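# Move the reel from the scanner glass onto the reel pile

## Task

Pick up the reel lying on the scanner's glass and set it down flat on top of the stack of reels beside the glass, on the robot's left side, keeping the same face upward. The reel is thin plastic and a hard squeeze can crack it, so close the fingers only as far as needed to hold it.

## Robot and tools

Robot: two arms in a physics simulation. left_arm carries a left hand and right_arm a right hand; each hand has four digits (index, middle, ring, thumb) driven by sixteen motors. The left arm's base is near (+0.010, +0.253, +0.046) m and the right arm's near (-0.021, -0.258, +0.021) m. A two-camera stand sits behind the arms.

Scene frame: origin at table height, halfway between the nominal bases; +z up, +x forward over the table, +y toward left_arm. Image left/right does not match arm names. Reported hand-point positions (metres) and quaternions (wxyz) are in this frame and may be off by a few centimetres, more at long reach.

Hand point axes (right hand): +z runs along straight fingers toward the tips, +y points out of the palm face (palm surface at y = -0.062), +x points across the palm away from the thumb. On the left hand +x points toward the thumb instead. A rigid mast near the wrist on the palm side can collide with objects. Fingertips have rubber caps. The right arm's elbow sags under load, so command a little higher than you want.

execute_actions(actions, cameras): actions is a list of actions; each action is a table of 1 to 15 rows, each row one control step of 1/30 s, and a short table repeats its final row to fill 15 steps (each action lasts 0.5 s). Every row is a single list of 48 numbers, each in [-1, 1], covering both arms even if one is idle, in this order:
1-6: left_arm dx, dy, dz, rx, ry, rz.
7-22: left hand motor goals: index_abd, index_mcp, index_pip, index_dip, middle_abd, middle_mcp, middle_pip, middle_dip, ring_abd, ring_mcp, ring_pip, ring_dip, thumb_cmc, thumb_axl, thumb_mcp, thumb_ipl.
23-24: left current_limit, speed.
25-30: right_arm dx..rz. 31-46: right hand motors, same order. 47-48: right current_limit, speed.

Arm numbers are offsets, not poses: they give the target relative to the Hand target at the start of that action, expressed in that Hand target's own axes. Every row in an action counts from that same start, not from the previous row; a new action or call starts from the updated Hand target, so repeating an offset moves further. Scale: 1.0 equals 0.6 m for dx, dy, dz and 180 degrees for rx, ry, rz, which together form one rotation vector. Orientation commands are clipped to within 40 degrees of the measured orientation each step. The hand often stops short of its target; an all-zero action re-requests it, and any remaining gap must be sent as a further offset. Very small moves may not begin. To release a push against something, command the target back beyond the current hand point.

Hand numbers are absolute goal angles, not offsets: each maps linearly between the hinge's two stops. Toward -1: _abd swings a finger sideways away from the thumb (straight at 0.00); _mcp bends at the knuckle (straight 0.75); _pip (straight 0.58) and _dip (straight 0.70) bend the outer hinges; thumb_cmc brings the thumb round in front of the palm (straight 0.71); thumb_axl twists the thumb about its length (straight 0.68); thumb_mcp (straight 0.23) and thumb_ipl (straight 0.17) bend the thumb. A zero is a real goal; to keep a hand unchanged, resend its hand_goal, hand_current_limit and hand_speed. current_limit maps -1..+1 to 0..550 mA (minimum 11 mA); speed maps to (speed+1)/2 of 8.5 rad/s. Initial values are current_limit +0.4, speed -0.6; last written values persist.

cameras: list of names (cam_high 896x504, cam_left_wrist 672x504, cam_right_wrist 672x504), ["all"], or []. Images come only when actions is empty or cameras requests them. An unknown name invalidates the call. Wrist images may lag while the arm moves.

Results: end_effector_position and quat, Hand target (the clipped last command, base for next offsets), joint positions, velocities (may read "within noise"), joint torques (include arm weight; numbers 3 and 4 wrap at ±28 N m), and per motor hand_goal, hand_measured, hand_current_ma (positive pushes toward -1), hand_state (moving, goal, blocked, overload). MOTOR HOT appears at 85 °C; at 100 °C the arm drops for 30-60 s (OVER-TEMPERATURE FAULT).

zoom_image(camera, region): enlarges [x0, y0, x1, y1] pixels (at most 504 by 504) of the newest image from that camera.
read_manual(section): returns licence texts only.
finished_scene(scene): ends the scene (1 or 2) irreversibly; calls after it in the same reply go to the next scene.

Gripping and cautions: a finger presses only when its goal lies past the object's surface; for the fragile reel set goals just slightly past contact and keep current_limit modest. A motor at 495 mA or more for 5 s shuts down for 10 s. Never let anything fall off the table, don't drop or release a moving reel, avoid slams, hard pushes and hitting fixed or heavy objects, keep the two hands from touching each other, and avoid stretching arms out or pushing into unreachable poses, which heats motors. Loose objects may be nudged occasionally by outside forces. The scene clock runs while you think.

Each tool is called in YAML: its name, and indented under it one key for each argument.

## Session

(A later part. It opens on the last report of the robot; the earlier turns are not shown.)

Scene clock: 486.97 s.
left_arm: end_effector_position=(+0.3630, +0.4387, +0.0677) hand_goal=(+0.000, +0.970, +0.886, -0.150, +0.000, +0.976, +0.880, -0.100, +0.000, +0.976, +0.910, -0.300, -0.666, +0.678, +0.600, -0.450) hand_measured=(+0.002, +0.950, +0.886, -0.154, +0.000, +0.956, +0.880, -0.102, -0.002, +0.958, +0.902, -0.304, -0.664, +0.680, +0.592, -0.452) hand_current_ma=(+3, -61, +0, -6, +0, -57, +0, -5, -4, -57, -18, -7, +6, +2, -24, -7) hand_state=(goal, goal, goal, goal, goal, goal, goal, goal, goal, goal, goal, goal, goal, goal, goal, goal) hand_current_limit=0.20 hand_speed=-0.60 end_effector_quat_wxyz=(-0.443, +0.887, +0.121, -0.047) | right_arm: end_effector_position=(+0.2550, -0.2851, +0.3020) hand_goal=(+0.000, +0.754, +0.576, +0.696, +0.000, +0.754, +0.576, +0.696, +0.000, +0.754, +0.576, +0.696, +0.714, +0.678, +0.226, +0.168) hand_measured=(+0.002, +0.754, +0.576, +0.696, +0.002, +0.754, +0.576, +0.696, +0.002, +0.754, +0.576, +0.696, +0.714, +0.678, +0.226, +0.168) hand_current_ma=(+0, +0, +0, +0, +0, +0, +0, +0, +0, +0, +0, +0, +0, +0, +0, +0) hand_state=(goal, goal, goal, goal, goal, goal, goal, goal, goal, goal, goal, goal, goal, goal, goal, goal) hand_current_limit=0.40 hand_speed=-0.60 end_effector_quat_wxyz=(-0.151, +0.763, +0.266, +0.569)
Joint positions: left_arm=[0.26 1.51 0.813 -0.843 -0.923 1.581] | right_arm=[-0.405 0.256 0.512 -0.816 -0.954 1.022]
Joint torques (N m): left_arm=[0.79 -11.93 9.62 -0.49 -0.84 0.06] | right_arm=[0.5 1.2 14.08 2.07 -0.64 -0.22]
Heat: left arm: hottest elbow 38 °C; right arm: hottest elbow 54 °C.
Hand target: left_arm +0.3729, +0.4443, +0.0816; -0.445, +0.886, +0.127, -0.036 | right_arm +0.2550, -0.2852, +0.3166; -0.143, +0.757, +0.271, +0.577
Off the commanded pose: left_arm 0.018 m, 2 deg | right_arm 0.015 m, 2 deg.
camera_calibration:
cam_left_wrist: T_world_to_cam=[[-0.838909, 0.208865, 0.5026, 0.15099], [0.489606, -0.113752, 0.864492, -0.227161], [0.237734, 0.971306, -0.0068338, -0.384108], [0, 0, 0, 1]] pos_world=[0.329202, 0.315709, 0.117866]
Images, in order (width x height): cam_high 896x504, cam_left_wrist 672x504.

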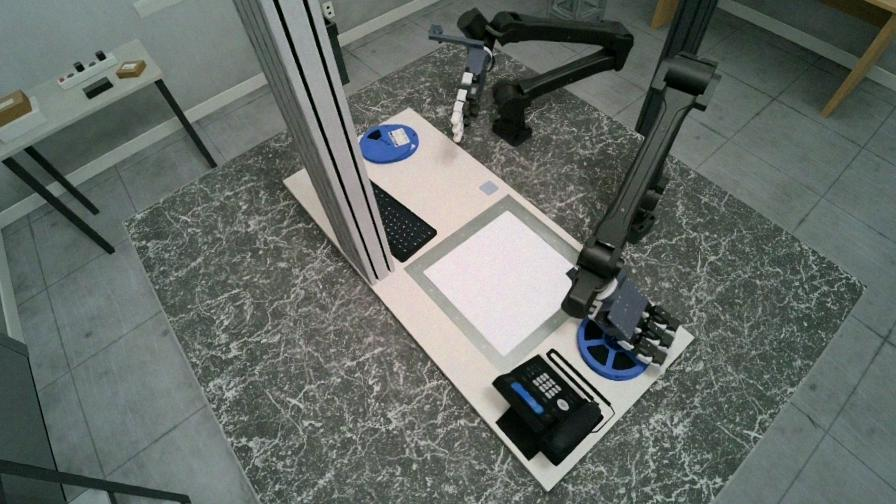

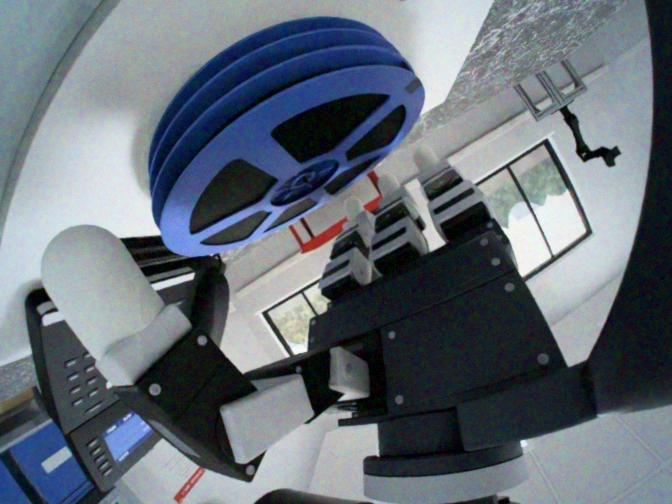

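execute_actions:
  actions:
    - [[0.0013,-0.016,-0.012,0,0,0,0,0.97,0.885,-0.15,0,0.975,0.88,-0.1,0,0.975,0.91,-0.3,-0.667,0.678,0.6,-0.45,0.2,-0.6,0,0,0,0,0,0,0,0.754,0.576,0.696,0,0.754,0.576,0.696,0,0.754,0.576,0.696,0.714,0.678,0.226,0.168,0.4,-0.6]]
    - [[0.0013,-0.016,-0.012,0,0,0,0,0.97,0.885,-0.15,0,0.975,0.88,-0.1,0,0.975,0.91,-0.3,-0.667,0.678,0.6,-0.45,0.2,-0.6,0,0,0,0,0,0,0,0.754,0.576,0.696,0,0.754,0.576,0.696,0,0.754,0.576,0.696,0.714,0.678,0.226,0.168,0.4,-0.6]]
    - [[0.0013,-0.016,-0.012,0,0,0,0,0.97,0.885,-0.15,0,0.975,0.88,-0.1,0,0.975,0.91,-0.3,-0.667,0.678,0.6,-0.45,0.2,-0.6,0,0,0,0,0,0,0,0.754,0.576,0.696,0,0.754,0.576,0.696,0,0.754,0.576,0.696,0.714,0.678,0.226,0.168,0.4,-0.6]]
    - [[0.0013,-0.016,-0.012,0,0,0,0,0.97,0.885,-0.15,0,0.975,0.88,-0.1,0,0.975,0.91,-0.3,-0.667,0.678,0.6,-0.45,0.2,-0.6,0,0,0,0,0,0,0,0.754,0.576,0.696,0,0.754,0.576,0.696,0,0.754,0.576,0.696,0.714,0.678,0.226,0.168,0.4,-0.6]]
    - [[0.01,-0.016,-0.05,0,0,0,0,0.97,0.885,-0.15,0,0.975,0.88,-0.1,0,0.975,0.91,-0.3,-0.667,0.678,0.6,-0.45,0.2,-0.6,0,0,0,0,0,0,0,0.754,0.576,0.696,0,0.754,0.576,0.696,0,0.754,0.576,0.696,0.714,0.678,0.226,0.168,0.4,-0.6]]
    - [[0.01,-0.016,-0.05,0,0,0,0,0.97,0.885,-0.15,0,0.975,0.88,-0.1,0,0.975,0.91,-0.3,-0.667,0.678,0.6,-0.45,0.2,-0.6,0,0,0,0,0,0,0,0.754,0.576,0.696,0,0.754,0.576,0.696,0,0.754,0.576,0.696,0.714,0.678,0.226,0.168,0.4,-0.6]]
    - [[0.01,-0.016,-0.05,0,0,0,0,0.97,0.885,-0.15,0,0.975,0.88,-0.1,0,0.975,0.91,-0.3,-0.667,0.678,0.6,-0.45,0.2,-0.6,0,0,0,0,0,0,0,0.754,0.576,0.696,0,0.754,0.576,0.696,0,0.754,0.576,0.696,0.714,0.678,0.226,0.168,0.4,-0.6]]
  cameras: ["cam_left_wrist","cam_high"]

zoom_image:
  camera: "cam_high"
  region: [560, 290, 680, 410]

zoom_image:
  camera: "cam_left_wrist"
  region: [80, 0, 500, 320]

Scene clock: 506.43 s.
left_arm: end_effector_position=(+0.3810, +0.3941, +0.1870) hand_goal=(+0.000, +0.970, +0.886, -0.150, +0.000, +0.976, +0.880, -0.100, +0.000, +0.976, +0.910, -0.300, -0.666, +0.678, +0.600, -0.450) hand_measured=(+0.002, +0.950, +0.886, -0.154, +0.000, +0.958, +0.880, -0.102, -0.002, +0.958, +0.902, -0.304, -0.664, +0.680, +0.594, -0.452) hand_current_ma=(+3, -59, +0, -6, +0, -56, +0, -5, -4, -57, -18, -6, +5, +2, -21, -6) hand_state=(goal, goal, goal, goal, goal, goal, goal, goal, goal, goal, goal, goal, goal, goal, goal, goal) hand_current_limit=0.20 hand_speed=-0.60 end_effector_quat_wxyz=(-0.445, +0.887, +0.113, -0.060) | right_arm: end_effector_position=(+0.2550, -0.2851, +0.3020) hand_goal=(+0.000, +0.754, +0.576, +0.696, +0.000, +0.754, +0.576, +0.696, +0.000, +0.754, +0.576, +0.696, +0.714, +0.678, +0.226, +0.168) hand_measured=(+0.002, +0.754, +0.576, +0.696, +0.002, +0.754, +0.576, +0.696, +0.002, +0.754, +0.576, +0.696, +0.714, +0.678, +0.226, +0.168) hand_current_ma=(+0, +0, +0, +0, +0, +0, +0, +0, +0, +0, +0, +0, +0, +0, +0, +0) hand_state=(goal, goal, goal, goal, goal, goal, goal, goal, goal, goal, goal, goal, goal, goal, goal, goal) hand_current_limit=0.40 hand_speed=-0.60 end_effector_quat_wxyz=(-0.151, +0.763, +0.266, +0.569)
Joint positions: left_arm=[0.129 1.411 1.065 -1.395 -0.92 1.367] | right_arm=[-0.405 0.256 0.512 -0.816 -0.954 1.022]
Joint torques (N m): left_arm=[-0.56 -9.93 13.49 -0.61 -0.75 -0.11] | right_arm=[0.44 1.14 14.06 2.04 -0.65 -0.22]
Heat: left arm: hottest elbow 39 °C; right arm: hottest elbow 54 °C.
Hand target: left_arm +0.4013, +0.3956, +0.2077; -0.445, +0.886, +0.127, -0.036 | right_arm +0.2550, -0.2852, +0.3166; -0.143, +0.757, +0.271, +0.577
Off the commanded pose: left_arm 0.029 m, 3 deg | right_arm 0.015 m, 2 deg.
camera_calibration:
cam_left_wrist: T_world_to_cam=[[-0.823129, 0.210615, 0.527353, 0.104145], [0.515093, -0.113996, 0.84952, -0.350961], [0.239038, 0.9709, -0.0146525, -0.343031], [0, 0, 0, 1]] pos_world=[0.348499, 0.271106, 0.238201]
Images, in order (width x height): cam_high 896x504, cam_left_wrist 672x504.

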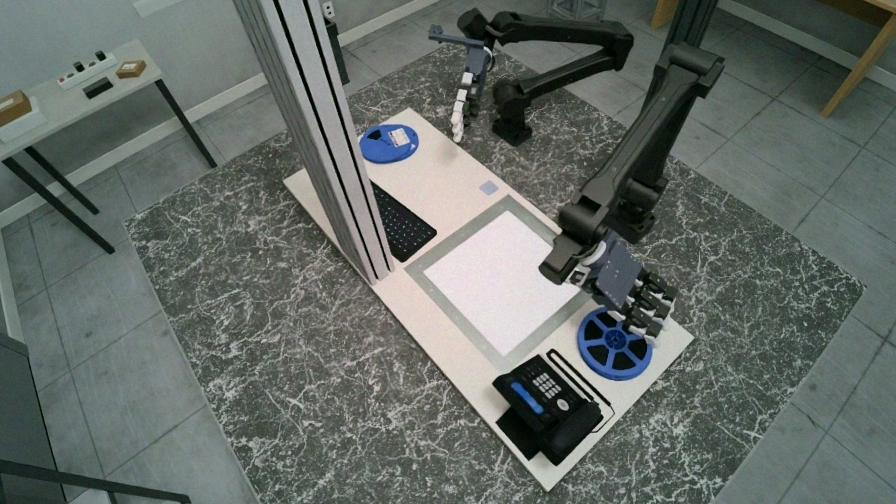

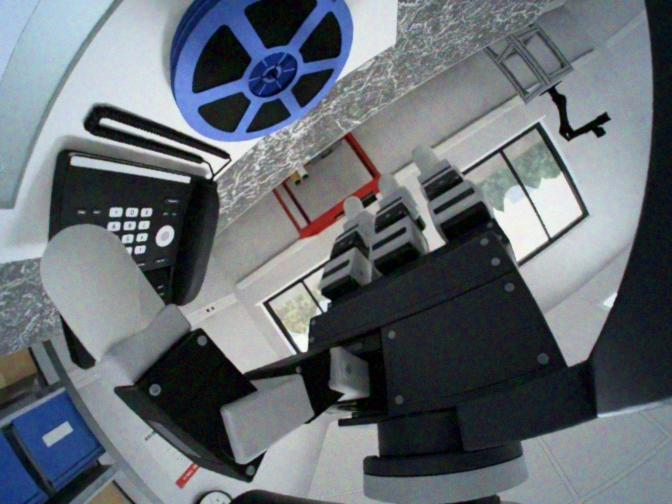

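Scaled by 4.200.

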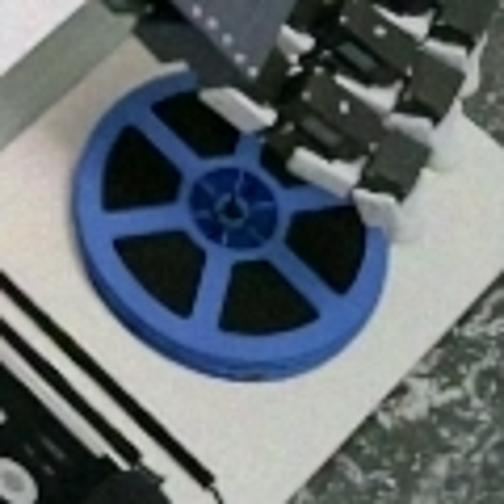

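Scaled by 1.200 from the camera's 672x504 image, which has a finer 960x720 frame.

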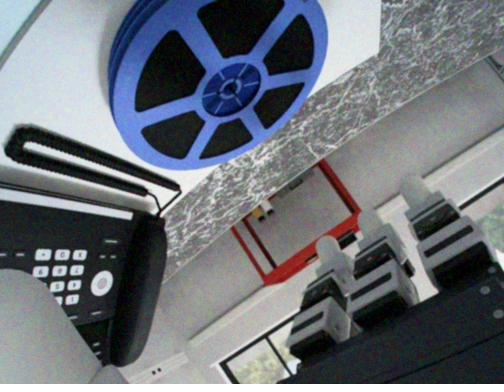

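finished_scene:
  scene: 2

The scene is finished: the task was done.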